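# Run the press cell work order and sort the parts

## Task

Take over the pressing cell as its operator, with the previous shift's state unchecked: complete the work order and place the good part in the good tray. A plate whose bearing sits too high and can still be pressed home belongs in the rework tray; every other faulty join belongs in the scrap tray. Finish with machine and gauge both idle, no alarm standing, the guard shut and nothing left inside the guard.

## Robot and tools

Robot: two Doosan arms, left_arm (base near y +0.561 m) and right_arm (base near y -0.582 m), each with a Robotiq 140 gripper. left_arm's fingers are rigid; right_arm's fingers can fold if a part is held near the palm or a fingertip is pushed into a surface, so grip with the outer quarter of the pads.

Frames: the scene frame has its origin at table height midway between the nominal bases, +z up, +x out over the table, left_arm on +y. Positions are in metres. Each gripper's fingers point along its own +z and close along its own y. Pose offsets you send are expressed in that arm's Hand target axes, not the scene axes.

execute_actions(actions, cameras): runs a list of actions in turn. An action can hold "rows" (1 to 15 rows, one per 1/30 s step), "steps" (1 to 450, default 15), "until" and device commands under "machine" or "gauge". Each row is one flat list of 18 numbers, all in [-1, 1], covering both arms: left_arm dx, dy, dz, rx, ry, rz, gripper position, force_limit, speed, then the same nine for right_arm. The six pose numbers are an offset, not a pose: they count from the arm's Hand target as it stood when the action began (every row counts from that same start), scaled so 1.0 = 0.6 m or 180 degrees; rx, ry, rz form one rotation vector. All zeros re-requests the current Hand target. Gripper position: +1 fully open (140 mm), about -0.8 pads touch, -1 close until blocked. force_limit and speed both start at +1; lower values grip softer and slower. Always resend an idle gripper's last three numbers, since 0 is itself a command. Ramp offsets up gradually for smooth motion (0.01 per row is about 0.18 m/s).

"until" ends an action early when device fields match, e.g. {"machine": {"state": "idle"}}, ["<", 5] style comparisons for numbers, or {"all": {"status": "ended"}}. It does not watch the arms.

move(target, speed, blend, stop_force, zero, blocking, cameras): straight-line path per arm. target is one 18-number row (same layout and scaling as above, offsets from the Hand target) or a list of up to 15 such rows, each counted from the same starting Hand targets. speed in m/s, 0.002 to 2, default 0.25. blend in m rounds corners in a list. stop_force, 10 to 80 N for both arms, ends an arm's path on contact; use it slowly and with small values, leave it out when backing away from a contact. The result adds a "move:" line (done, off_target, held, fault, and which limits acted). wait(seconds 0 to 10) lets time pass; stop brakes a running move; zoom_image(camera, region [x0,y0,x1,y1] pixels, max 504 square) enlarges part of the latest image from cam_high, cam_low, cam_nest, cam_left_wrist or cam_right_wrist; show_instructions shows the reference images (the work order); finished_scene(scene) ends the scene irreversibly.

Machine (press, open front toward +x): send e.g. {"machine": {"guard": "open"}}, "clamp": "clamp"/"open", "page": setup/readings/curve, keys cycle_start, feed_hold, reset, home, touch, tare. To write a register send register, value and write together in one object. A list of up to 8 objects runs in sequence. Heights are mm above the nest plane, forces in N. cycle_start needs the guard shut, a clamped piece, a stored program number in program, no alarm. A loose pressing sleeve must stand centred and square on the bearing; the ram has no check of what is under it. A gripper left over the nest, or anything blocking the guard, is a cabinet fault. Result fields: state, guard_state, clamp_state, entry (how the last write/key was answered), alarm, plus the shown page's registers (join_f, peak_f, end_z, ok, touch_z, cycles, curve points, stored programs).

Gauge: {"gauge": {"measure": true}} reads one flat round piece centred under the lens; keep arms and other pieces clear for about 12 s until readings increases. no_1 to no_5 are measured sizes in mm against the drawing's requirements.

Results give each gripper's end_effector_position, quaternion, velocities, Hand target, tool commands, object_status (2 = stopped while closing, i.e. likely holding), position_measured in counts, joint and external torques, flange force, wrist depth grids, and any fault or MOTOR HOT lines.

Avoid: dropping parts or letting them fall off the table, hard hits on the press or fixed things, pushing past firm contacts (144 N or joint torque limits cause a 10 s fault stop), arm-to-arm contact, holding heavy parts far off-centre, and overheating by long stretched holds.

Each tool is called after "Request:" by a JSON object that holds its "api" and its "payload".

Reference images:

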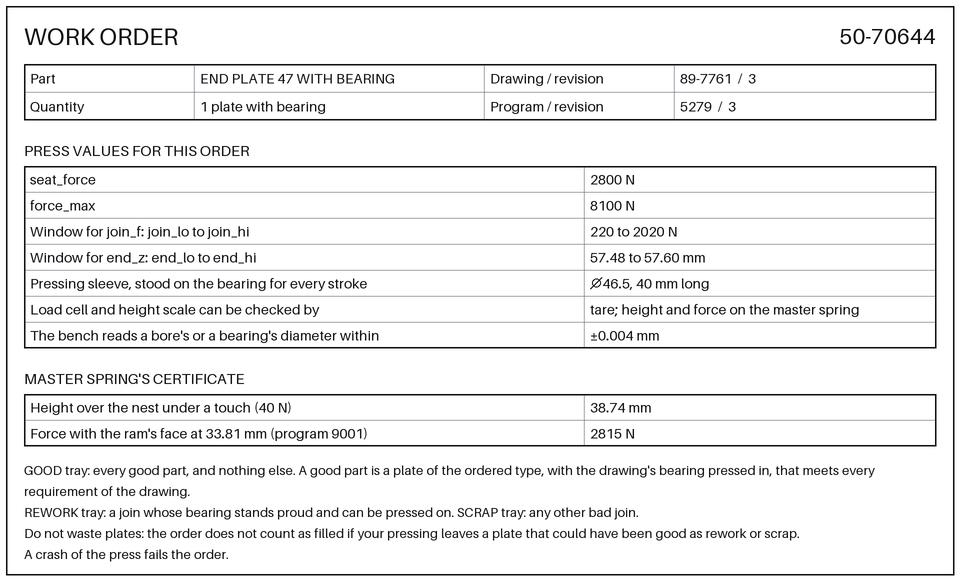

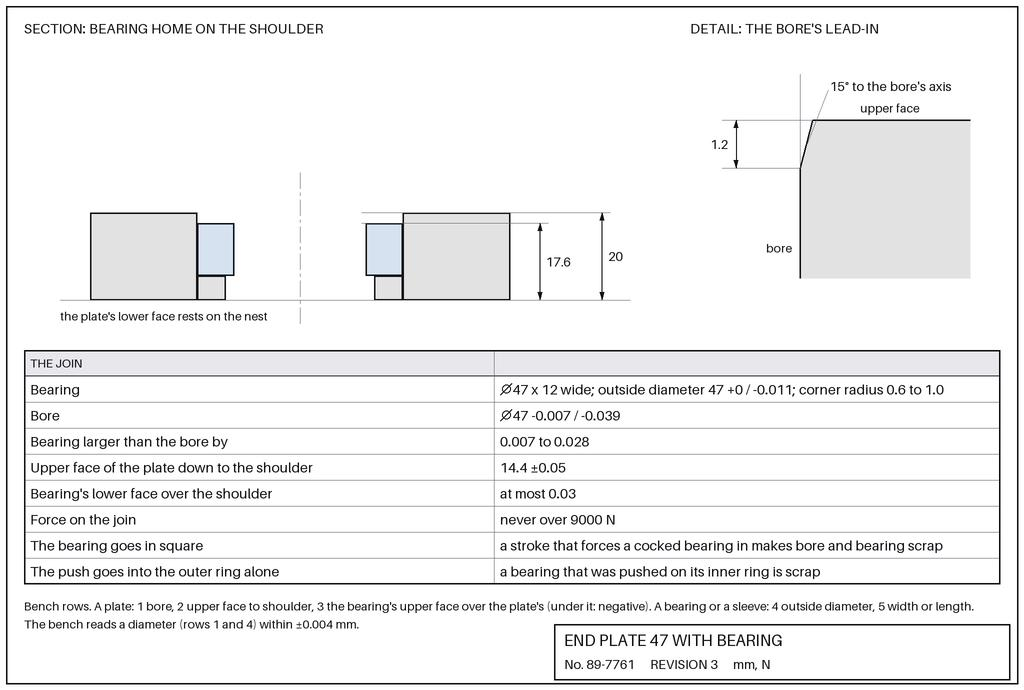

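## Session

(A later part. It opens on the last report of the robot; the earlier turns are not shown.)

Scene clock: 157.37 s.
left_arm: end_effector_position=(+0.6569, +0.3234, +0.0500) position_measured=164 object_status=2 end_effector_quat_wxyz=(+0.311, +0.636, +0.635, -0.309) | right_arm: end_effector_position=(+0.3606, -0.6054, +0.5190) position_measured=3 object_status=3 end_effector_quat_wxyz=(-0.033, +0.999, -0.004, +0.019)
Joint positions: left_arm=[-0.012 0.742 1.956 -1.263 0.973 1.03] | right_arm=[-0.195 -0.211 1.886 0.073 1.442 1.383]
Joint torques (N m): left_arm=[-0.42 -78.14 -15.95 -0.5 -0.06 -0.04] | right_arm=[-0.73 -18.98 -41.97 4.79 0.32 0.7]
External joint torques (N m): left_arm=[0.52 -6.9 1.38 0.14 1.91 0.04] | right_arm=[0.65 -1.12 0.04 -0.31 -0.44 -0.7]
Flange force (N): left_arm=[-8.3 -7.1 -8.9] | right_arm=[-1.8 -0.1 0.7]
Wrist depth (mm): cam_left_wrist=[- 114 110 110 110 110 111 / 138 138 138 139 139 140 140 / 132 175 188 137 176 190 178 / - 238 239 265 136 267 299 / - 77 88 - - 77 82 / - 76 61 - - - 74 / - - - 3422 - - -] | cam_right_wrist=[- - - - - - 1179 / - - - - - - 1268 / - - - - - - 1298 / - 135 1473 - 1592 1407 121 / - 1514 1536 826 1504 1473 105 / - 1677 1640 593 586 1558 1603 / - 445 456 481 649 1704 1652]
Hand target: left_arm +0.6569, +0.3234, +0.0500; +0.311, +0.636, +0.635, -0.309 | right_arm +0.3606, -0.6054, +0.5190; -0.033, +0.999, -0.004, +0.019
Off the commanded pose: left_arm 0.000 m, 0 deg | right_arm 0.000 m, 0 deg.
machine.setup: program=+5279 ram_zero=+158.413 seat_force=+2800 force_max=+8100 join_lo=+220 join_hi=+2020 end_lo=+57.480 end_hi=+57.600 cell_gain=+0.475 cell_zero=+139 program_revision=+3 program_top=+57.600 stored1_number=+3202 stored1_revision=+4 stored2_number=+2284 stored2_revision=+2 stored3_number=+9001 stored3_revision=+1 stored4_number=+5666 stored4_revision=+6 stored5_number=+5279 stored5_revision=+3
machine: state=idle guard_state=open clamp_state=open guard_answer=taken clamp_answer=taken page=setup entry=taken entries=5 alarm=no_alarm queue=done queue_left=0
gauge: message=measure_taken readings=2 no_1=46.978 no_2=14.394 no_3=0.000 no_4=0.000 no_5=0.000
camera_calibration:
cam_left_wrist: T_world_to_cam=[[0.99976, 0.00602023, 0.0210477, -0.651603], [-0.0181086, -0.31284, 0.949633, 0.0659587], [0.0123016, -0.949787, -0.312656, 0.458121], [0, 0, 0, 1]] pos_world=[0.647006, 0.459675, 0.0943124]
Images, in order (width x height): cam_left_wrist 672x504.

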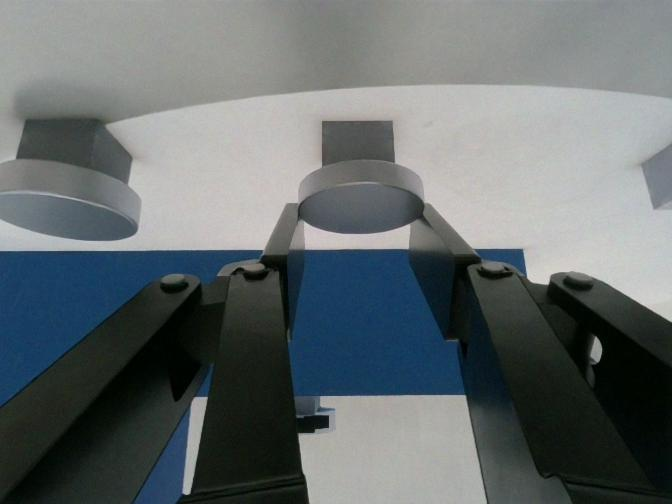

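Request:
{"api": "execute_actions", "payload": {"actions": [{"rows":[[0,0,0,0,0,0,-0.15,0,-1,0,0,0,0,0,0,1,1,1]],"steps":20}]}}

Request:
{"api": "move", "payload": {"target": [-0.0019,0.0008,0.0079,0,0,0,-0.15,0,-1,0,0,0,0,0,0,1,1,1], "speed": 0.05}}

Request:
{"api": "execute_actions", "payload": {"actions": [{"rows":[[0,0,0,0,0,0,-1,0,-1,0,0,0,0,0,0,1,1,1]],"steps":35}], "cameras": ["cam_left_wrist"]}}

Request:
{"api": "zoom_image", "payload": {"camera": "cam_left_wrist", "region": [200, 100, 520, 360]}}

Scene clock: 158.73 s.
left_arm: end_effector_position=(+0.6569, +0.3234, +0.0500) position_measured=148 object_status=3 end_effector_quat_wxyz=(+0.311, +0.636, +0.635, -0.309) | right_arm: end_effector_position=(+0.3606, -0.6054, +0.5190) position_measured=3 object_status=3 end_effector_quat_wxyz=(-0.033, +0.999, -0.004, +0.019)
Joint positions: left_arm=[-0.012 0.742 1.956 -1.263 0.973 1.03] | right_arm=[-0.195 -0.211 1.886 0.073 1.442 1.383]
Joint torques (N m): left_arm=[1.25 -82.9 -15.62 -0.3 1.93 -0.1] | right_arm=[-0.35 -19.07 -42 4.76 0.36 0.66]
External joint torques (N m): left_arm=[-1.28 -1.64 1.13 -0.06 -0.09 0.1] | right_arm=[0.32 -0.79 0.28 -0.31 -0.48 -0.67]
Flange force (N): left_arm=[-3.3 -3.8 0.2] | right_arm=[-1.7 0.6 1.2]
Wrist depth (mm): cam_left_wrist=[- 114 110 110 110 110 111 / 138 138 138 139 139 139 140 / 132 175 188 137 166 189 178 / - 234 128 269 136 267 298 / - 77 88 - - 77 82 / - 72 61 2704 - - 72 / - - - - - - -] | cam_right_wrist=[533 - 586 - - - 1179 / - 640 620 - - - 1261 / - - - - - - 1261 / - 135 1473 - 1268 1363 122 / - 1547 1569 755 1494 1525 105 / - 1615 1731 593 586 1580 1569 / - 442 456 479 1690 1652 1603]
Hand target: left_arm +0.6569, +0.3234, +0.0500; +0.311, +0.636, +0.635, -0.309 | right_arm +0.3606, -0.6054, +0.5190; -0.033, +0.999, -0.004, +0.019
Off the commanded pose: left_arm 0.000 m, 0 deg | right_arm 0.000 m, 0 deg.
machine.setup: program=+5279 ram_zero=+158.413 seat_force=+2800 force_max=+8100 join_lo=+220 join_hi=+2020 end_lo=+57.480 end_hi=+57.600 cell_gain=+0.475 cell_zero=+139 program_revision=+3 program_top=+57.600 stored1_number=+3202 stored1_revision=+4 stored2_number=+2284 stored2_revision=+2 stored3_number=+9001 stored3_revision=+1 stored4_number=+5666 stored4_revision=+6 stored5_number=+5279 stored5_revision=+3
machine: state=idle guard_state=open clamp_state=open guard_answer=taken clamp_answer=taken page=setup entry=taken entries=5 alarm=no_alarm queue=done queue_left=0
gauge: message=measure_taken readings=2 no_1=46.978 no_2=14.394 no_3=0.000 no_4=0.000 no_5=0.000

Scene clock: 159.43 s.
left_arm: end_effector_position=(+0.6573, +0.3190, +0.0480) position_measured=148 object_status=3 end_effector_quat_wxyz=(+0.311, +0.636, +0.635, -0.309) | right_arm: end_effector_position=(+0.3606, -0.6054, +0.5190) position_measured=3 object_status=3 end_effector_quat_wxyz=(-0.033, +0.999, -0.004, +0.019)
Joint positions: left_arm=[-0.019 0.745 1.955 -1.27 0.97 1.032] | right_arm=[-0.195 -0.211 1.886 0.073 1.442 1.383]
Joint torques (N m): left_arm=[1.04 -83.44 -15.62 -0.34 1.96 0.01] | right_arm=[-0.35 -18.92 -41.94 4.79 0.31 0.6]
External joint torques (N m): left_arm=[-0.88 -1.83 1.08 -0.03 -0.12 -0.01] | right_arm=[0.2 -0.94 0.22 -0.33 -0.43 -0.6]
Flange force (N): left_arm=[-3.3 -3.6 -0.6] | right_arm=[-1.9 0.7 1.0]
Wrist depth (mm): cam_left_wrist=[- 107 107 107 107 108 108 / 135 135 135 136 136 137 137 / 131 171 183 137 162 185 174 / - 231 128 258 150 260 292 / - 77 88 - - 77 82 / - 72 61 349 - - 72 / - - - 2808 - - -] | cam_right_wrist=[519 - 537 628 - - 1179 / 547 661 594 589 - - 1218 / - - - - - - 1314 / - 136 1454 - 1416 1416 122 / - 1547 1547 - 1494 1464 105 / - 1665 1615 586 591 1652 - / - 443 456 476 1652 2159 -]
Hand target: left_arm +0.6574, +0.3190, +0.0480; +0.311, +0.636, +0.635, -0.309 | right_arm +0.3606, -0.6054, +0.5190; -0.033, +0.999, -0.004, +0.019
Off the commanded pose: left_arm 0.000 m, 0 deg | right_arm 0.000 m, 0 deg.
machine.setup: program=+5279 ram_zero=+158.413 seat_force=+2800 force_max=+8100 join_lo=+220 join_hi=+2020 end_lo=+57.480 end_hi=+57.600 cell_gain=+0.475 cell_zero=+139 program_revision=+3 program_top=+57.600 stored1_number=+3202 stored1_revision=+4 stored2_number=+2284 stored2_revision=+2 stored3_number=+9001 stored3_revision=+1 stored4_number=+5666 stored4_revision=+6 stored5_number=+5279 stored5_revision=+3
machine: state=idle guard_state=open clamp_state=open guard_answer=taken clamp_answer=taken page=setup entry=taken entries=5 alarm=no_alarm queue=done queue_left=0
gauge: message=measure_taken readings=2 no_1=46.978 no_2=14.394 no_3=0.000 no_4=0.000 no_5=0.000
move: done

Scene clock: 160.80 s.
left_arm: end_effector_position=(+0.6574, +0.3190, +0.0480) position_measured=165 object_status=2 end_effector_quat_wxyz=(+0.311, +0.636, +0.635, -0.309) | right_arm: end_effector_position=(+0.3606, -0.6054, +0.5190) position_measured=3 object_status=3 end_effector_quat_wxyz=(-0.033, +0.999, -0.004, +0.019)
Joint positions: left_arm=[-0.019 0.745 1.955 -1.27 0.97 1.032] | right_arm=[-0.195 -0.211 1.886 0.073 1.442 1.383]
Joint torques (N m): left_arm=[-0.99 -77.31 -14.49 -0.09 0.3 0.02] | right_arm=[-0.9 -19.34 -41.96 4.72 0.34 0.6]
External joint torques (N m): left_arm=[0.9 -7.37 0.1 -0.28 1.55 -0.02] | right_arm=[0.97 -0.66 0.05 -0.24 -0.47 -0.6]
Flange force (N): left_arm=[-8.4 -5.2 -8.9] | right_arm=[-0.8 -1.0 0.9]
Wrist depth (mm): cam_left_wrist=[- 107 107 107 108 108 108 / 135 135 135 136 136 137 137 / 131 171 183 137 161 186 174 / - 231 233 151 136 261 292 / - 77 88 - - 77 82 / - 75 61 258 - - 74 / - - - - - - -] | cam_right_wrist=[534 - 586 - - - 1172 / 556 - - - - - 1205 / - - - - 630 - 1253 / - 135 1444 1306 1338 1372 122 / - 118 1473 762 1380 1536 105 / - 1717 1615 583 597 1580 - / - 439 458 484 591 1627 1717]
Hand target: left_arm +0.6574, +0.3190, +0.0480; +0.311, +0.636, +0.635, -0.309 | right_arm +0.3606, -0.6054, +0.5190; -0.033, +0.999, -0.004, +0.019
Off the commanded pose: left_arm 0.000 m, 0 deg | right_arm 0.000 m, 0 deg.
machine.setup: program=+5279 ram_zero=+158.413 seat_force=+2800 force_max=+8100 join_lo=+220 join_hi=+2020 end_lo=+57.480 end_hi=+57.600 cell_gain=+0.475 cell_zero=+139 program_revision=+3 program_top=+57.600 stored1_number=+3202 stored1_revision=+4 stored2_number=+2284 stored2_revision=+2 stored3_number=+9001 stored3_revision=+1 stored4_number=+5666 stored4_revision=+6 stored5_number=+5279 stored5_revision=+3
machine: state=idle guard_state=open clamp_state=open guard_answer=taken clamp_answer=taken page=setup entry=taken entries=5 alarm=no_alarm queue=done queue_left=0
gauge: message=measure_taken readings=2 no_1=46.978 no_2=14.394 no_3=0.000 no_4=0.000 no_5=0.000
camera_calibration:
cam_left_wrist: T_world_to_cam=[[0.99976, 0.00601823, 0.0210478, -0.652033], [-0.0181081, -0.31293, 0.949604, 0.0665341], [0.0123014, -0.949757, -0.312746, 0.453306], [0, 0, 0, 1]] pos_world=[0.647506, 0.455275, 0.0923123]
Images, in order (width x height): cam_left_wrist 672x504.

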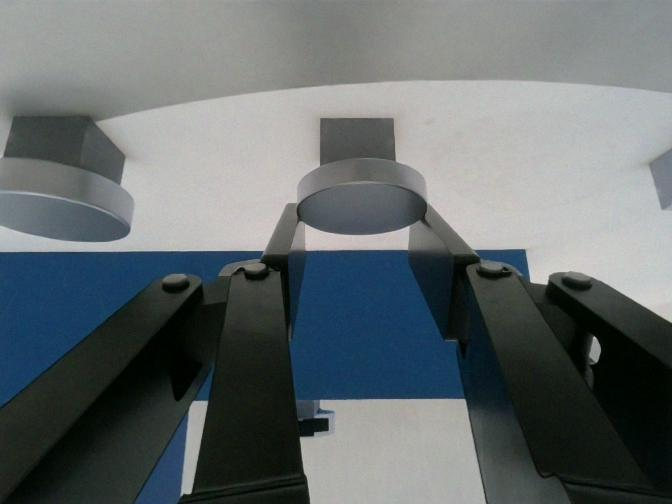

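Scaled by 1.575 from the camera's 672x504 image, which has a finer 960x720 frame.

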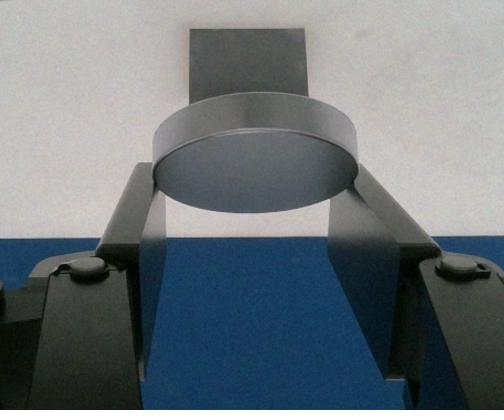

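Request:
{"api": "execute_actions", "payload": {"actions": [{"rows":[[0,0,0,0,0,0,-0.15,0,-1,0,0,0,0,0,0,1,1,1]],"steps":20}]}}

Request:
{"api": "move", "payload": {"target": [-0.0083,0,0.0052,0,0,0,-0.15,0,-1,0,0,0,0,0,0,1,1,1], "speed": 0.05}}

Request:
{"api": "execute_actions", "payload": {"actions": [{"rows":[[0,0,0,0,0,0,-1,0,-1,0,0,0,0,0,0,1,1,1]],"steps":35}], "cameras": ["cam_left_wrist"]}}

Request:
{"api": "zoom_image", "payload": {"camera": "cam_left_wrist", "region": [200, 100, 520, 360]}}

Scene clock: 162.13 s.
left_arm: end_effector_position=(+0.6574, +0.3190, +0.0480) position_measured=148 object_status=3 end_effector_quat_wxyz=(+0.311, +0.636, +0.635, -0.309) | right_arm: end_effector_position=(+0.3606, -0.6054, +0.5190) position_measured=3 object_status=3 end_effector_quat_wxyz=(-0.033, +0.999, -0.004, +0.019)
Joint positions: left_arm=[-0.019 0.745 1.955 -1.27 0.97 1.032] | right_arm=[-0.195 -0.211 1.886 0.073 1.442 1.383]
Joint torques (N m): left_arm=[1.42 -82.86 -15.63 -0.36 1.98 -0.07] | right_arm=[-0.56 -19.44 -41.95 4.78 0.35 0.65]
External joint torques (N m): left_arm=[-1.44 -2.21 1.2 -0.02 -0.13 0.07] | right_arm=[0.46 -0.49 0.19 -0.32 -0.47 -0.65]
Flange force (N): left_arm=[-4.2 -4.3 -0.3] | right_arm=[-1.0 0.3 1.1]
Wrist depth (mm): cam_left_wrist=[- 107 107 107 108 108 108 / 135 135 135 136 136 136 137 / 131 171 183 137 162 185 174 / 283 255 129 258 136 260 292 / - 77 88 - 262 77 82 / - 72 61 382 - - 72 / - - - - - - -] | cam_right_wrist=[542 - - - - - 1185 / 574 - 606 - - - 1212 / - - - 667 - - 1298 / - 135 - - 1454 1398 122 / - 135 1298 - 1363 1514 105 / - 1717 1603 582 604 1615 1580 / - 444 459 484 649 1454 -]
Hand target: left_arm +0.6574, +0.3190, +0.0480; +0.311, +0.636, +0.635, -0.309 | right_arm +0.3606, -0.6054, +0.5190; -0.033, +0.999, -0.004, +0.019
Off the commanded pose: left_arm 0.000 m, 0 deg | right_arm 0.000 m, 0 deg.
machine.setup: program=+5279 ram_zero=+158.413 seat_force=+2800 force_max=+8100 join_lo=+220 join_hi=+2020 end_lo=+57.480 end_hi=+57.600 cell_gain=+0.475 cell_zero=+139 program_revision=+3 program_top=+57.600 stored1_number=+3202 stored1_revision=+4 stored2_number=+2284 stored2_revision=+2 stored3_number=+9001 stored3_revision=+1 stored4_number=+5666 stored4_revision=+6 stored5_number=+5279 stored5_revision=+3
machine: state=idle guard_state=open clamp_state=open guard_answer=taken clamp_answer=taken page=setup entry=taken entries=5 alarm=no_alarm queue=done queue_left=0
gauge: message=measure_taken readings=2 no_1=46.978 no_2=14.394 no_3=0.000 no_4=0.000 no_5=0.000

Scene clock: 162.83 s.
left_arm: end_effector_position=(+0.6573, +0.3135, +0.0499) position_measured=148 object_status=3 end_effector_quat_wxyz=(+0.311, +0.636, +0.635, -0.309) | right_arm: end_effector_position=(+0.3606, -0.6054, +0.5190) position_measured=3 object_status=3 end_effector_quat_wxyz=(-0.033, +0.999, -0.004, +0.019)
Joint positions: left_arm=[-0.027 0.742 1.956 -1.275 0.967 1.028] | right_arm=[-0.195 -0.211 1.886 0.073 1.442 1.383]
Joint torques (N m): left_arm=[1.1 -83.44 -15.62 -0.29 1.93 0.05] | right_arm=[-0.4 -18.58 -42.01 4.73 0.35 0.7]
External joint torques (N m): left_arm=[-1.18 -1.4 1.09 -0.1 -0.09 -0.05] | right_arm=[0.41 -1.54 0.13 -0.26 -0.47 -0.7]
Flange force (N): left_arm=[-3.1 -3.4 0.2] | right_arm=[-2.7 0.4 0.8]
Wrist depth (mm): cam_left_wrist=[- 114 109 110 110 110 111 / 132 138 138 132 139 139 140 / 128 175 188 126 157 189 190 / 266 238 128 257 136 266 298 / - 77 88 - 256 77 82 / - 72 61 - - - 72 / - - - - - - -] | cam_right_wrist=[- - - - - - 1101 / - - 597 - - - 1218 / - - - 671 - - 1314 / - 135 1464 1425 1306 - 122 / - 118 1558 760 1473 1435 105 / - 1717 1704 586 593 1514 1536 / - 442 458 479 623 1690 1652]
Hand target: left_arm +0.6573, +0.3135, +0.0500; +0.311, +0.636, +0.635, -0.309 | right_arm +0.3606, -0.6054, +0.5190; -0.033, +0.999, -0.004, +0.019
Off the commanded pose: left_arm 0.000 m, 0 deg | right_arm 0.000 m, 0 deg.
machine.setup: program=+5279 ram_zero=+158.413 seat_force=+2800 force_max=+8100 join_lo=+220 join_hi=+2020 end_lo=+57.480 end_hi=+57.600 cell_gain=+0.475 cell_zero=+139 program_revision=+3 program_top=+57.600 stored1_number=+3202 stored1_revision=+4 stored2_number=+2284 stored2_revision=+2 stored3_number=+9001 stored3_revision=+1 stored4_number=+5666 stored4_revision=+6 stored5_number=+5279 stored5_revision=+3
machine: state=idle guard_state=open clamp_state=open guard_answer=taken clamp_answer=taken page=setup entry=taken entries=5 alarm=no_alarm queue=done queue_left=0
gauge: message=measure_taken readings=2 no_1=46.978 no_2=14.394 no_3=0.000 no_4=0.000 no_5=0.000
move: done

Scene clock: 165.03 s.
left_arm: end_effector_position=(+0.6573, +0.3135, +0.0499) position_measured=232 object_status=0 end_effector_quat_wxyz=(+0.311, +0.636, +0.635, -0.309) | right_arm: end_effector_position=(+0.3606, -0.6054, +0.5190) position_measured=3 object_status=3 end_effector_quat_wxyz=(-0.033, +0.999, -0.004, +0.019)
Joint positions: left_arm=[-0.027 0.742 1.956 -1.275 0.967 1.028] | right_arm=[-0.195 -0.211 1.886 0.073 1.442 1.383]
Joint torques (N m): left_arm=[1.33 -82.13 -15.66 -0.28 1.55 -0.01] | right_arm=[-0.43 -19.16 -41.93 4.76 0.32 0.68]
External joint torques (N m): left_arm=[-1.22 -2.86 1.06 -0.11 0.3 0.01] | right_arm=[0.38 -0.83 0.04 -0.28 -0.44 -0.68]
Flange force (N): left_arm=[-4.9 -4.4 -1.4] | right_arm=[-1.4 0.5 0.7]
Wrist depth (mm): cam_left_wrist=[- 114 109 110 110 110 110 / 132 138 138 131 132 139 140 / 128 175 188 123 166 190 190 / 269 263 262 122 242 274 299 / 264 265 77 - 82 78 452 / - 61 68 61 61 72 61 / - - - - - - -] | cam_right_wrist=[- - - - 602 - 1179 / 542 - - - - - 1246 / - - - - - 1225 1298 / 1298 136 1407 1547 1380 1389 122 / - 1514 1483 724 1525 1454 105 / - 1773 - 591 597 1615 - / - 442 455 481 1652 1833 -]
Hand target: left_arm +0.6573, +0.3135, +0.0500; +0.311, +0.636, +0.635, -0.309 | right_arm +0.3606, -0.6054, +0.5190; -0.033, +0.999, -0.004, +0.019
Off the commanded pose: left_arm 0.000 m, 0 deg | right_arm 0.000 m, 0 deg.
machine.setup: program=+5279 ram_zero=+158.413 seat_force=+2800 force_max=+8100 join_lo=+220 join_hi=+2020 end_lo=+57.480 end_hi=+57.600 cell_gain=+0.475 cell_zero=+139 program_revision=+3 program_top=+57.600 stored1_number=+3202 stored1_revision=+4 stored2_number=+2284 stored2_revision=+2 stored3_number=+9001 stored3_revision=+1 stored4_number=+5666 stored4_revision=+6 stored5_number=+5279 stored5_revision=+3
machine: state=idle guard_state=open clamp_state=open guard_answer=taken clamp_answer=taken page=setup entry=taken entries=5 alarm=no_alarm queue=done queue_left=0
gauge: message=measure_taken readings=2 no_1=46.978 no_2=14.394 no_3=0.000 no_4=0.000 no_5=0.000
camera_calibration:
cam_left_wrist: T_world_to_cam=[[0.99976, 0.00601823, 0.0210478, -0.65204], [-0.0181081, -0.31293, 0.949604, 0.0630087], [0.0123014, -0.949757, -0.312746, 0.448676], [0, 0, 0, 1]] pos_world=[0.647506, 0.449775, 0.0942123]
Images, in order (width x height): cam_left_wrist 672x504.

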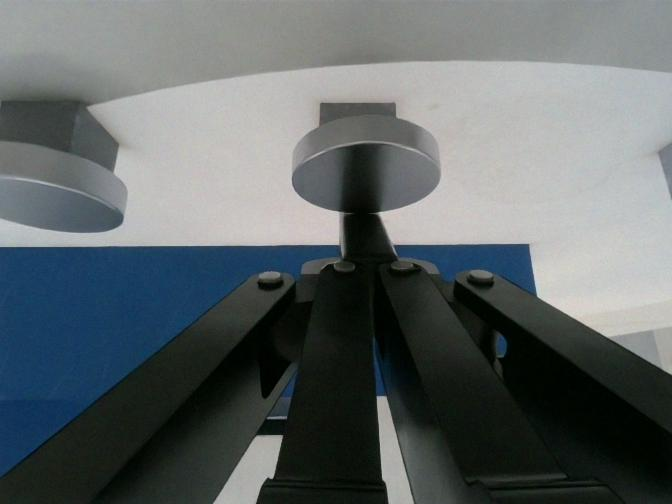

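Scaled by 1.575 from the camera's 672x504 image, which has a finer 960x720 frame.

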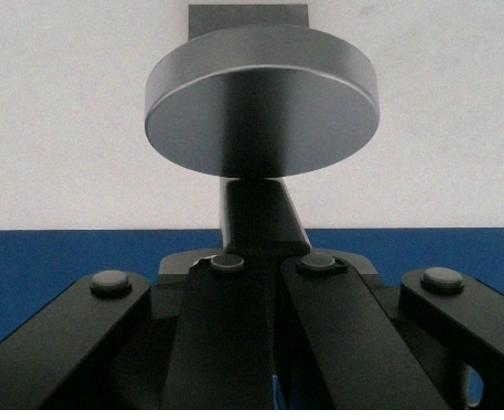

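Request:
{"api": "move", "payload": {"target": [-0.008,0,-0.09,0,0,0,-1,0,-1,0,0,0,0,0,0,1,1,1], "speed": 0.06, "cameras": ["cam_left_wrist","cam_high"]}}

Request:
{"api": "zoom_image", "payload": {"camera": "cam_left_wrist", "region": [200, 60, 520, 320]}}

Request:
{"api": "zoom_image", "payload": {"camera": "cam_high", "region": [360, 190, 480, 290]}}

Scene clock: 167.20 s.
left_arm: end_effector_position=(+0.6572, +0.3530, +0.0869) position_measured=232 object_status=3 end_effector_quat_wxyz=(+0.311, +0.636, +0.635, -0.309) | right_arm: end_effector_position=(+0.3606, -0.6054, +0.5190) position_measured=3 object_status=3 end_effector_quat_wxyz=(-0.033, +0.999, -0.004, +0.019)
Joint positions: left_arm=[0.033 0.686 1.955 -1.192 1.012 0.975] | right_arm=[-0.195 -0.211 1.886 0.073 1.442 1.383]
Joint torques (N m): left_arm=[1.55 -79.95 -17.96 -0.09 1.92 -0.14] | right_arm=[-0.49 -19.08 -41.88 4.75 0.32 0.62]
External joint torques (N m): left_arm=[-1.76 -2.43 1.15 -0.19 -0.14 0.14] | right_arm=[0.36 -0.85 -0.06 -0.27 -0.45 -0.62]
Flange force (N): left_arm=[-4.6 -4.7 0.6] | right_arm=[-1.3 0.4 0.6]
Wrist depth (mm): cam_left_wrist=[154 154 154 143 155 156 156 / 184 180 195 182 196 196 183 / 231 193 265 248 266 267 269 / 316 - - 110 114 345 420 / - - 77 - 82 77 631 / - 61 68 61 61 72 63 / - - - - - - -] | cam_right_wrist=[556 - - - - 538 1192 / 559 - - - - - 1239 / - - - - - 627 1298 / - 135 1494 1464 1389 1398 122 / - 135 1514 765 1483 1425 105 / - 1690 1690 574 599 1558 - / - 441 462 485 572 1690 -]
Hand target: left_arm +0.6572, +0.3531, +0.0870; +0.311, +0.636, +0.635, -0.309 | right_arm +0.3606, -0.6054, +0.5190; -0.033, +0.999, -0.004, +0.019
Off the commanded pose: left_arm 0.000 m, 0 deg | right_arm 0.000 m, 0 deg.
machine.setup: program=+5279 ram_zero=+158.413 seat_force=+2800 force_max=+8100 join_lo=+220 join_hi=+2020 end_lo=+57.480 end_hi=+57.600 cell_gain=+0.475 cell_zero=+139 program_revision=+3 program_top=+57.600 stored1_number=+3202 stored1_revision=+4 stored2_number=+2284 stored2_revision=+2 stored3_number=+9001 stored3_revision=+1 stored4_number=+5666 stored4_revision=+6 stored5_number=+5279 stored5_revision=+3
machine: state=idle guard_state=open clamp_state=open guard_answer=taken clamp_answer=taken page=setup entry=taken entries=5 alarm=no_alarm queue=done queue_left=0
gauge: message=measure_taken readings=2 no_1=46.978 no_2=14.394 no_3=0.000 no_4=0.000 no_5=0.000
move: done
camera_calibration:
cam_left_wrist: T_world_to_cam=[[0.99976, 0.00601823, 0.0210478, -0.652857], [-0.0181081, -0.31293, 0.949604, 0.0402305], [0.0123014, -0.949757, -0.312746, 0.497766], [0, 0, 0, 1]] pos_world=[0.647306, 0.489275, 0.131212]
Images, in order (width x height): cam_high 672x504, cam_left_wrist 672x504.

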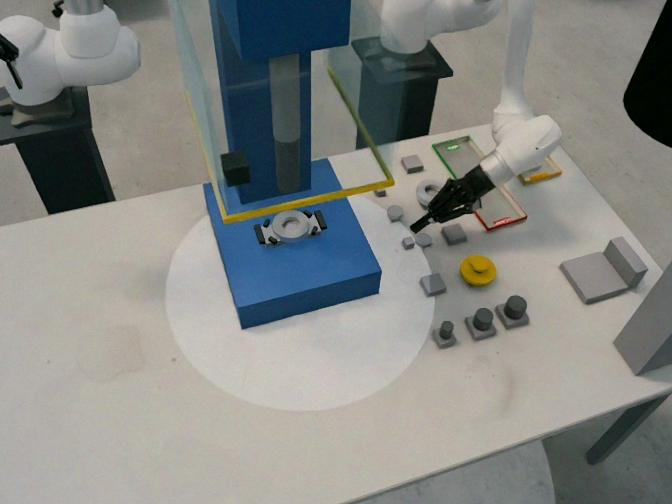

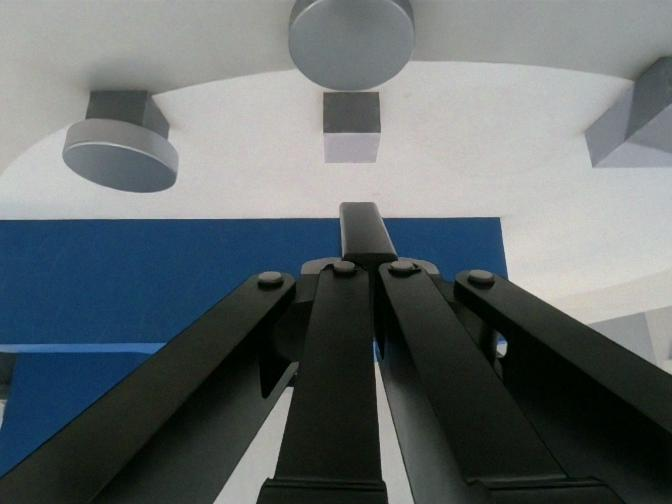

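Scaled by 1.575 from the camera's 672x504 image, which has a finer 960x720 frame.

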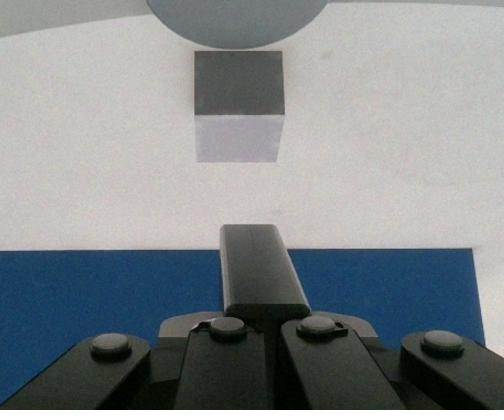

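Scaled by 4.200 from the camera's 672x504 image, which has a finer 960x720 frame.

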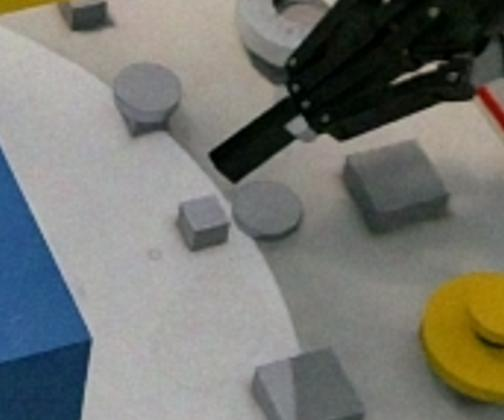

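Request:
{"api": "move", "payload": {"target": [0.0122,-0.1733,-0.037,0,0,0,-0.15,0,-1,0,0,0,0,0,0,1,1,1], "speed": 0.15, "cameras": ["cam_left_wrist"]}}

Scene clock: 169.50 s.
left_arm: end_effector_position=(+0.5532, +0.3750, +0.0945) position_measured=148 object_status=0 end_effector_quat_wxyz=(+0.311, +0.636, +0.635, -0.309) | right_arm: end_effector_position=(+0.3606, -0.6054, +0.5190) position_measured=3 object_status=3 end_effector_quat_wxyz=(-0.033, +0.999, -0.004, +0.019)
Joint positions: left_arm=[0.078 0.594 2.157 -1.222 0.99 1.105] | right_arm=[-0.195 -0.211 1.886 0.073 1.442 1.383]
Joint torques (N m): left_arm=[1.14 -68.11 -13.05 -0.3 2.03 -0.07] | right_arm=[-0.67 -19.28 -41.88 4.77 0.35 0.64]
External joint torques (N m): left_arm=[-1.21 -2.54 0.75 0.04 -0.1 0.07] | right_arm=[0.72 -0.83 -0.1 -0.28 -0.48 -0.64]
Flange force (N): left_arm=[-5.1 -3.2 -0.7] | right_arm=[-1.0 -0.3 0.6]
Wrist depth (mm): cam_left_wrist=[171 113 113 158 165 162 159 / 206 206 207 204 208 206 209 / 279 302 280 211 282 267 285 / 485 - 109 338 132 106 366 / - 77 88 347 132 77 82 / - 72 61 3221 458 - 72 / - - - - - - -] | cam_right_wrist=[- - 618 561 - - 1148 / 559 - - 588 - - 1246 / - - 634 - - - 1160 / - 135 1425 - 1504 1416 116 / - 118 1558 - 1514 1536 105 / - 1652 1569 588 1504 1558 1592 / - 442 459 482 591 1690 1704]
Hand target: left_arm +0.5532, +0.3750, +0.0945; +0.311, +0.636, +0.635, -0.309 | right_arm +0.3606, -0.6054, +0.5190; -0.033, +0.999, -0.004, +0.019
Off the commanded pose: left_arm 0.000 m, 0 deg | right_arm 0.000 m, 0 deg.
machine.setup: program=+5279 ram_zero=+158.413 seat_force=+2800 force_max=+8100 join_lo=+220 join_hi=+2020 end_lo=+57.480 end_hi=+57.600 cell_gain=+0.475 cell_zero=+139 program_revision=+3 program_top=+57.600 stored1_number=+3202 stored1_revision=+4 stored2_number=+2284 stored2_revision=+2 stored3_number=+9001 stored3_revision=+1 stored4_number=+5666 stored4_revision=+6 stored5_number=+5279 stored5_revision=+3
machine: state=idle guard_state=open clamp_state=open guard_answer=taken clamp_answer=taken page=setup entry=taken entries=5 alarm=no_alarm queue=done queue_left=0
gauge: message=measure_taken readings=2 no_1=46.978 no_2=14.394 no_3=0.000 no_4=0.000 no_5=0.000
move: done
camera_calibration:
cam_left_wrist: T_world_to_cam=[[0.99976, 0.00601823, 0.0210478, -0.549174], [-0.0181081, -0.31293, 0.949604, 0.0380148], [0.0123014, -0.949757, -0.312746, 0.522316], [0, 0, 0, 1]] pos_world=[0.543306, 0.511275, 0.138812]
Images, in order (width x height): cam_left_wrist 672x504.

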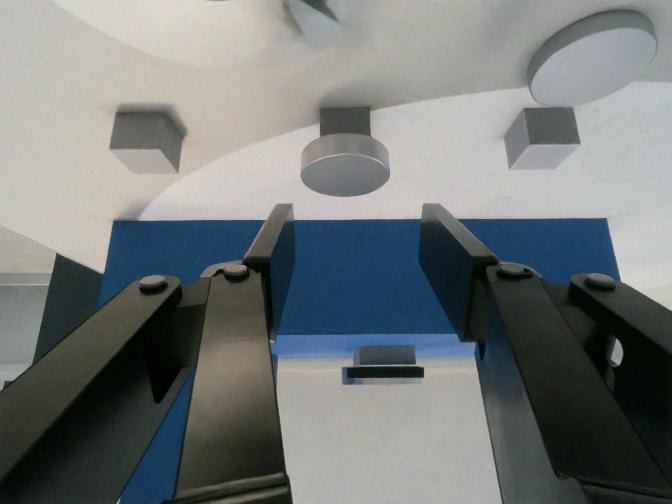

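Request:
{"api": "move", "payload": {"target": [[0.0183,-0.0042,0.0135,0,0,0,-0.15,0,-1,0,0,0,0,0,0,1,1,1],[0.0185,-0.0042,0.0968,0,0,0,-0.15,0,-1,0,0,0,0,0,0,1,1,1]], "speed": [0.08,0.05], "cameras": ["cam_left_wrist"]}}

Request:
{"api": "zoom_image", "payload": {"camera": "cam_left_wrist", "region": [200, 100, 520, 360]}}

Scene clock: 171.83 s.
left_arm: end_effector_position=(+0.5508, +0.3361, +0.0500) position_measured=148 object_status=3 end_effector_quat_wxyz=(+0.311, +0.636, +0.635, -0.309) | right_arm: end_effector_position=(+0.3606, -0.6054, +0.5190) position_measured=3 object_status=3 end_effector_quat_wxyz=(-0.033, +0.999, -0.004, +0.019)
Joint positions: left_arm=[0.008 0.671 2.166 -1.34 0.943 1.196] | right_arm=[-0.195 -0.211 1.886 0.073 1.442 1.383]
Joint torques (N m): left_arm=[2.91 -71.2 -9.72 -0.33 2.16 -0.25] | right_arm=[-0.53 -18.91 -41.99 4.76 0.34 0.6]
External joint torques (N m): left_arm=[-2.9 -2.05 1.09 -0.01 -0.16 0.25] | right_arm=[0.48 -1.05 0.14 -0.29 -0.47 -0.61]
Flange force (N): left_arm=[-6.1 -3.7 2.3] | right_arm=[-1.8 0.1 0.9]
Wrist depth (mm): cam_left_wrist=[- - - 61 110 115 111 / 146 146 146 139 139 140 133 / - 175 188 151 177 178 157 / 290 260 128 166 136 243 269 / - 77 88 281 - 77 82 / - 72 61 353 - - 72 / - - - 2808 - - -] | cam_right_wrist=[549 - - - - - 1160 / 571 - - - - - - / - - - - - - 1330 / - 135 1464 - 1435 - 122 / - 1558 1525 826 1416 1483 105 / - 1759 1677 589 1592 1580 1536 / - 444 458 481 618 1717 1704]
Hand target: left_arm +0.5508, +0.3361, +0.0499; +0.311, +0.636, +0.635, -0.309 | right_arm +0.3606, -0.6054, +0.5190; -0.033, +0.999, -0.004, +0.019
Off the commanded pose: left_arm 0.000 m, 0 deg | right_arm 0.000 m, 0 deg.
machine.setup: program=+5279 ram_zero=+158.413 seat_force=+2800 force_max=+8100 join_lo=+220 join_hi=+2020 end_lo=+57.480 end_hi=+57.600 cell_gain=+0.475 cell_zero=+139 program_revision=+3 program_top=+57.600 stored1_number=+3202 stored1_revision=+4 stored2_number=+2284 stored2_revision=+2 stored3_number=+9001 stored3_revision=+1 stored4_number=+5666 stored4_revision=+6 stored5_number=+5279 stored5_revision=+3
machine: state=idle guard_state=open clamp_state=open guard_answer=taken clamp_answer=taken page=setup entry=taken entries=5 alarm=no_alarm queue=done queue_left=0
gauge: message=measure_taken readings=2 no_1=46.978 no_2=14.394 no_3=0.000 no_4=0.000 no_5=0.000
move: done
camera_calibration:
cam_left_wrist: T_world_to_cam=[[0.99976, 0.00601823, 0.0210478, -0.545704], [-0.0181081, -0.31293, 0.949604, 0.0680575], [0.0123014, -0.949757, -0.312746, 0.471482], [0, 0, 0, 1]] pos_world=[0.541006, 0.472375, 0.0943123]
Images, in order (width x height): cam_left_wrist 672x504.

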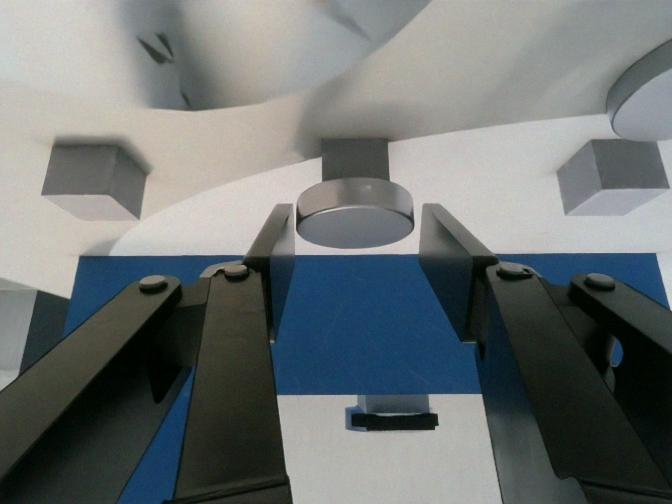

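Scaled by 1.575 from the camera's 672x504 image, which has a finer 960x720 frame.

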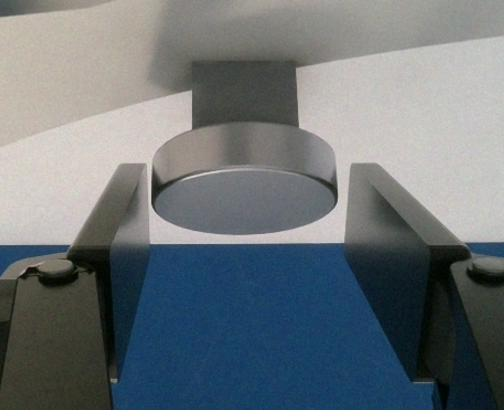

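Request:
{"api": "execute_actions", "payload": {"actions": [{"rows":[[0,0,0,0,0,0,-1,0,-1,0,0,0,0,0,0,1,1,1]],"steps":35}], "cameras": ["cam_left_wrist"]}}

Request:
{"api": "zoom_image", "payload": {"camera": "cam_left_wrist", "region": [200, 100, 520, 360]}}

Scene clock: 173.40 s.
left_arm: end_effector_position=(+0.5508, +0.3361, +0.0499) position_measured=162 object_status=2 end_effector_quat_wxyz=(+0.311, +0.636, +0.635, -0.309) | right_arm: end_effector_position=(+0.3606, -0.6054, +0.5190) position_measured=3 object_status=3 end_effector_quat_wxyz=(-0.033, +0.999, -0.004, +0.019)
Joint positions: left_arm=[0.008 0.671 2.166 -1.34 0.943 1.196] | right_arm=[-0.195 -0.211 1.886 0.073 1.442 1.383]
Joint torques (N m): left_arm=[-1.49 -64.39 -8.39 0.07 -0.21 0.02] | right_arm=[-0.77 -18.89 -42.03 4.77 0.35 0.64]
External joint torques (N m): left_arm=[1.42 -9.3 -0.4 -0.43 2.22 -0.02] | right_arm=[0.68 -0.99 0.19 -0.3 -0.47 -0.64]
Flange force (N): left_arm=[-12.2 -4.3 -13.0] | right_arm=[-1.7 -0.3 1.1]
Wrist depth (mm): cam_left_wrist=[- - - 61 110 115 111 / 146 146 146 139 139 140 133 / - 167 188 151 177 178 157 / 291 263 238 151 136 267 269 / - 77 88 - - 77 82 / - 76 61 413 - - 74 / - - - 2639 - - -] | cam_right_wrist=[552 599 - - - - 1166 / 578 - - - 586 - 1253 / - - - - - 1261 1275 / - 136 1444 - 1389 1372 121 / - 135 1525 - 1514 1464 105 / - 1773 1665 588 594 1569 - / - 441 463 485 632 1677 1592]
Hand target: left_arm +0.5508, +0.3361, +0.0499; +0.311, +0.636, +0.635, -0.309 | right_arm +0.3606, -0.6054, +0.5190; -0.033, +0.999, -0.004, +0.019
Off the commanded pose: left_arm 0.000 m, 0 deg | right_arm 0.000 m, 0 deg.
machine.setup: program=+5279 ram_zero=+158.413 seat_force=+2800 force_max=+8100 join_lo=+220 join_hi=+2020 end_lo=+57.480 end_hi=+57.600 cell_gain=+0.475 cell_zero=+139 program_revision=+3 program_top=+57.600 stored1_number=+3202 stored1_revision=+4 stored2_number=+2284 stored2_revision=+2 stored3_number=+9001 stored3_revision=+1 stored4_number=+5666 stored4_revision=+6 stored5_number=+5279 stored5_revision=+3
machine: state=idle guard_state=open clamp_state=open guard_answer=taken clamp_answer=taken page=setup entry=taken entries=5 alarm=no_alarm queue=done queue_left=0
gauge: message=measure_taken readings=2 no_1=46.978 no_2=14.394 no_3=0.000 no_4=0.000 no_5=0.000
camera_calibration:
cam_left_wrist: T_world_to_cam=[[0.99976, 0.00601823, 0.0210478, -0.545702], [-0.0181081, -0.31293, 0.949604, 0.0681525], [0.0123014, -0.949757, -0.312746, 0.471451], [0, 0, 0, 1]] pos_world=[0.541006, 0.472375, 0.0942123]
Images, in order (width x height): cam_left_wrist 672x504.

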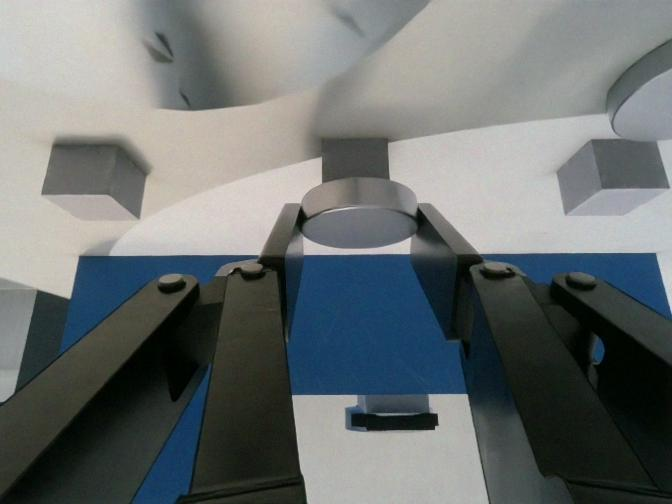

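Scaled by 1.575 from the camera's 672x504 image, which has a finer 960x720 frame.

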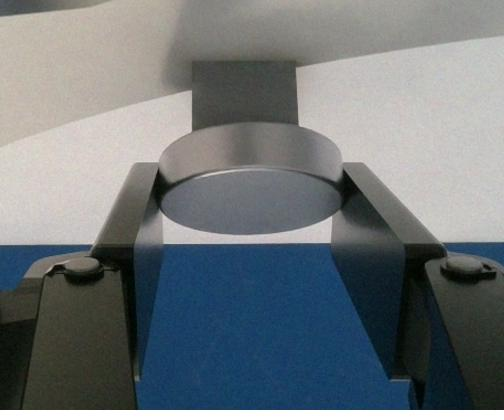

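Request:
{"api": "move", "payload": {"target": [[-0.1313,0,-0.1027,0,0,0,-1,0,-1,0,0,0,0,0,0,1,1,1],[0.0477,0.1153,-0.5213,0,0,0,-1,0,-1,0,0,0,0,0,0,1,1,1],[0.0697,0.282,-0.6308,-0.394,0,-0.308,-1,0,-1,0,0,0,0,0,0,1,1,1],[0.3645,0.6045,-0.602,-0.394,0,-0.308,-1,0,-1,0,0,0,0,0,0,1,1,1],[0.4118,0.6045,-0.565,-0.394,0,-0.308,-1,0,-1,0,0,0,0,0,0,1,1,1]], "speed": [0.08,0.2,0.27,0.2,0.08], "blend": [0.03,0.04,0.03,0.01,0], "cameras": ["cam_left_wrist"]}}

Request:
{"api": "move", "payload": {"target": [0.0197,0,0.0154,0,0,0,-1,0,-1,0,0,0,0,0,0,1,1,1], "speed": 0.005, "stop_force": 10, "cameras": ["cam_left_wrist"]}}

Scene clock: 181.53 s.
left_arm: end_effector_position=(+0.9134, +0.7555, +0.0655) position_measured=162 object_status=2 end_effector_quat_wxyz=(+0.440, +0.000, +0.898, +0.000) | right_arm: end_effector_position=(+0.3606, -0.6054, +0.5190) position_measured=3 object_status=3 end_effector_quat_wxyz=(-0.033, +0.999, -0.004, +0.019)
Joint positions: left_arm=[0.242 0.737 1.912 -2.693 0.444 1.308] | right_arm=[-0.195 -0.211 1.886 0.073 1.442 1.383]
Joint torques (N m): left_arm=[1.45 -89.99 -22.26 -2.01 2.35 -0.61] | right_arm=[-0.95 -18.73 -41.73 4.82 0.36 0.7]
External joint torques (N m): left_arm=[-1.51 -0.02 1.82 -0.08 -0.27 0.61] | right_arm=[0.93 -1.17 -0.03 -0.36 -0.48 -0.7]
Flange force (N): left_arm=[2.4 -4.5 -2.4] | right_arm=[-1.6 -0.8 0.7]
Wrist depth (mm): cam_left_wrist=[128 102 102 101 102 102 103 / 161 162 123 130 123 123 116 / 219 219 167 146 157 157 116 / 340 343 213 166 136 152 116 / - 77 88 332 - 77 81 / - 76 61 321 - - 74 / - - - 297 - - -] | cam_right_wrist=[520 - - - - 565 1148 / 555 - - - 614 621 1239 / - - 661 673 - - 1306 / - 135 1454 1330 1398 1398 122 / - 1525 1690 790 1525 1483 105 / - 1652 - 577 591 1536 1580 / - 441 452 484 632 - 1665]
Hand target: left_arm +0.9134, +0.7554, +0.0655; +0.440, +0.000, +0.898, +0.000 | right_arm +0.3606, -0.6054, +0.5190; -0.033, +0.999, -0.004, +0.019
Off the commanded pose: left_arm 0.000 m, 0 deg | right_arm 0.000 m, 0 deg.
machine.setup: program=+5279 ram_zero=+158.413 seat_force=+2800 force_max=+8100 join_lo=+220 join_hi=+2020 end_lo=+57.480 end_hi=+57.600 cell_gain=+0.475 cell_zero=+139 program_revision=+3 program_top=+57.600 stored1_number=+3202 stored1_revision=+4 stored2_number=+2284 stored2_revision=+2 stored3_number=+9001 stored3_revision=+1 stored4_number=+5666 stored4_revision=+6 stored5_number=+5279 stored5_revision=+3
machine: state=idle guard_state=open clamp_state=open guard_answer=taken clamp_answer=taken page=setup entry=taken entries=5 alarm=no_alarm queue=done queue_left=0
gauge: message=measure_taken readings=2 no_1=46.978 no_2=14.394 no_3=0.000 no_4=0.000 no_5=0.000
move: done
camera_calibration:
cam_left_wrist: T_world_to_cam=[[-0.00653605, 0.99984, 0.0166529, -0.742442], [0.309132, -0.0138173, 0.950919, -0.333812], [0.950997, 0.0113632, -0.308992, -0.71354], [0, 0, 0, 1]] pos_world=[0.776913, 0.745819, 0.109314]
Images, in order (width x height): cam_left_wrist 672x504.

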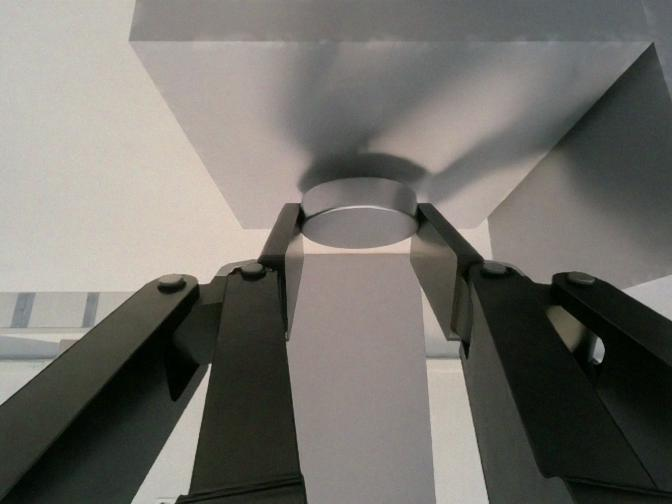

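Scene clock: 184.20 s.
left_arm: end_effector_position=(+0.9135, +0.7554, +0.0554) position_measured=162 object_status=2 end_effector_quat_wxyz=(+0.440, +0.000, +0.898, +0.000) | right_arm: end_effector_position=(+0.3606, -0.6054, +0.5190) position_measured=3 object_status=3 end_effector_quat_wxyz=(-0.033, +0.999, -0.004, +0.019)
Joint positions: left_arm=[0.241 0.752 1.91 -2.706 0.457 1.322] | right_arm=[-0.195 -0.211 1.886 0.073 1.442 1.383]
Joint torques (N m): left_arm=[-0.68 -78.77 -20.95 -1.93 0.61 -0.03] | right_arm=[-0.84 -19.5 -41.82 4.79 0.3 0.67]
External joint torques (N m): left_arm=[0.72 -12.21 0.95 -0.12 1.49 0.03] | right_arm=[0.72 -0.64 -0.23 -0.3 -0.43 -0.67]
Flange force (N): left_arm=[-5.0 -2.8 -20.6] | right_arm=[-0.6 -0.2 0.4]
Wrist depth (mm): cam_left_wrist=[121 99 99 98 101 101 101 / 146 114 108 108 108 114 106 / 214 198 146 138 147 147 116 / 310 310 187 165 136 162 116 / - 77 88 - - 77 82 / - 76 61 305 - - 74 / - - - 298 - - -] | cam_right_wrist=[559 - - - - - 1154 / 542 - - - - - 1232 / - - - - - 1338 1314 / - 135 1514 1338 1547 1380 122 / - 1514 1547 859 1536 1473 105 / - 1759 1690 594 1580 1525 1592 / - 443 459 481 597 - 1652]
Hand target: left_arm +0.9135, +0.7554, +0.0554; +0.440, +0.000, +0.898, +0.000 (not the last commanded pose) | right_arm +0.3606, -0.6054, +0.5190; -0.033, +0.999, -0.004, +0.019
Off the commanded pose: left_arm 0.005 m, 0 deg | right_arm 0.000 m, 0 deg.
machine.setup: program=+5279 ram_zero=+158.413 seat_force=+2800 force_max=+8100 join_lo=+220 join_hi=+2020 end_lo=+57.480 end_hi=+57.600 cell_gain=+0.475 cell_zero=+139 program_revision=+3 program_top=+57.600 stored1_number=+3202 stored1_revision=+4 stored2_number=+2284 stored2_revision=+2 stored3_number=+9001 stored3_revision=+1 stored4_number=+5666 stored4_revision=+6 stored5_number=+5279 stored5_revision=+3
machine: state=idle guard_state=open clamp_state=open guard_answer=taken clamp_answer=taken page=setup entry=taken entries=5 alarm=no_alarm queue=done queue_left=0
gauge: message=measure_taken readings=2 no_1=46.978 no_2=14.394 no_3=0.000 no_4=0.000 no_5=0.000
move: contact (left_arm)
camera_calibration:
cam_left_wrist: T_world_to_cam=[[-0.00644592, 0.999841, 0.0166208, -0.742239], [0.30883, -0.0138182, 0.951017, -0.323919], [0.951095, 0.0112632, -0.308692, -0.716816], [0, 0, 0, 1]] pos_world=[0.777012, 0.745719, 0.0991137]
Images, in order (width x height): cam_left_wrist 672x504.

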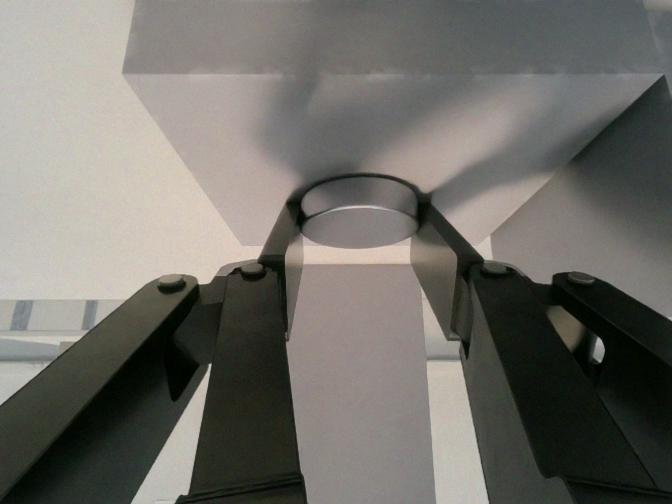

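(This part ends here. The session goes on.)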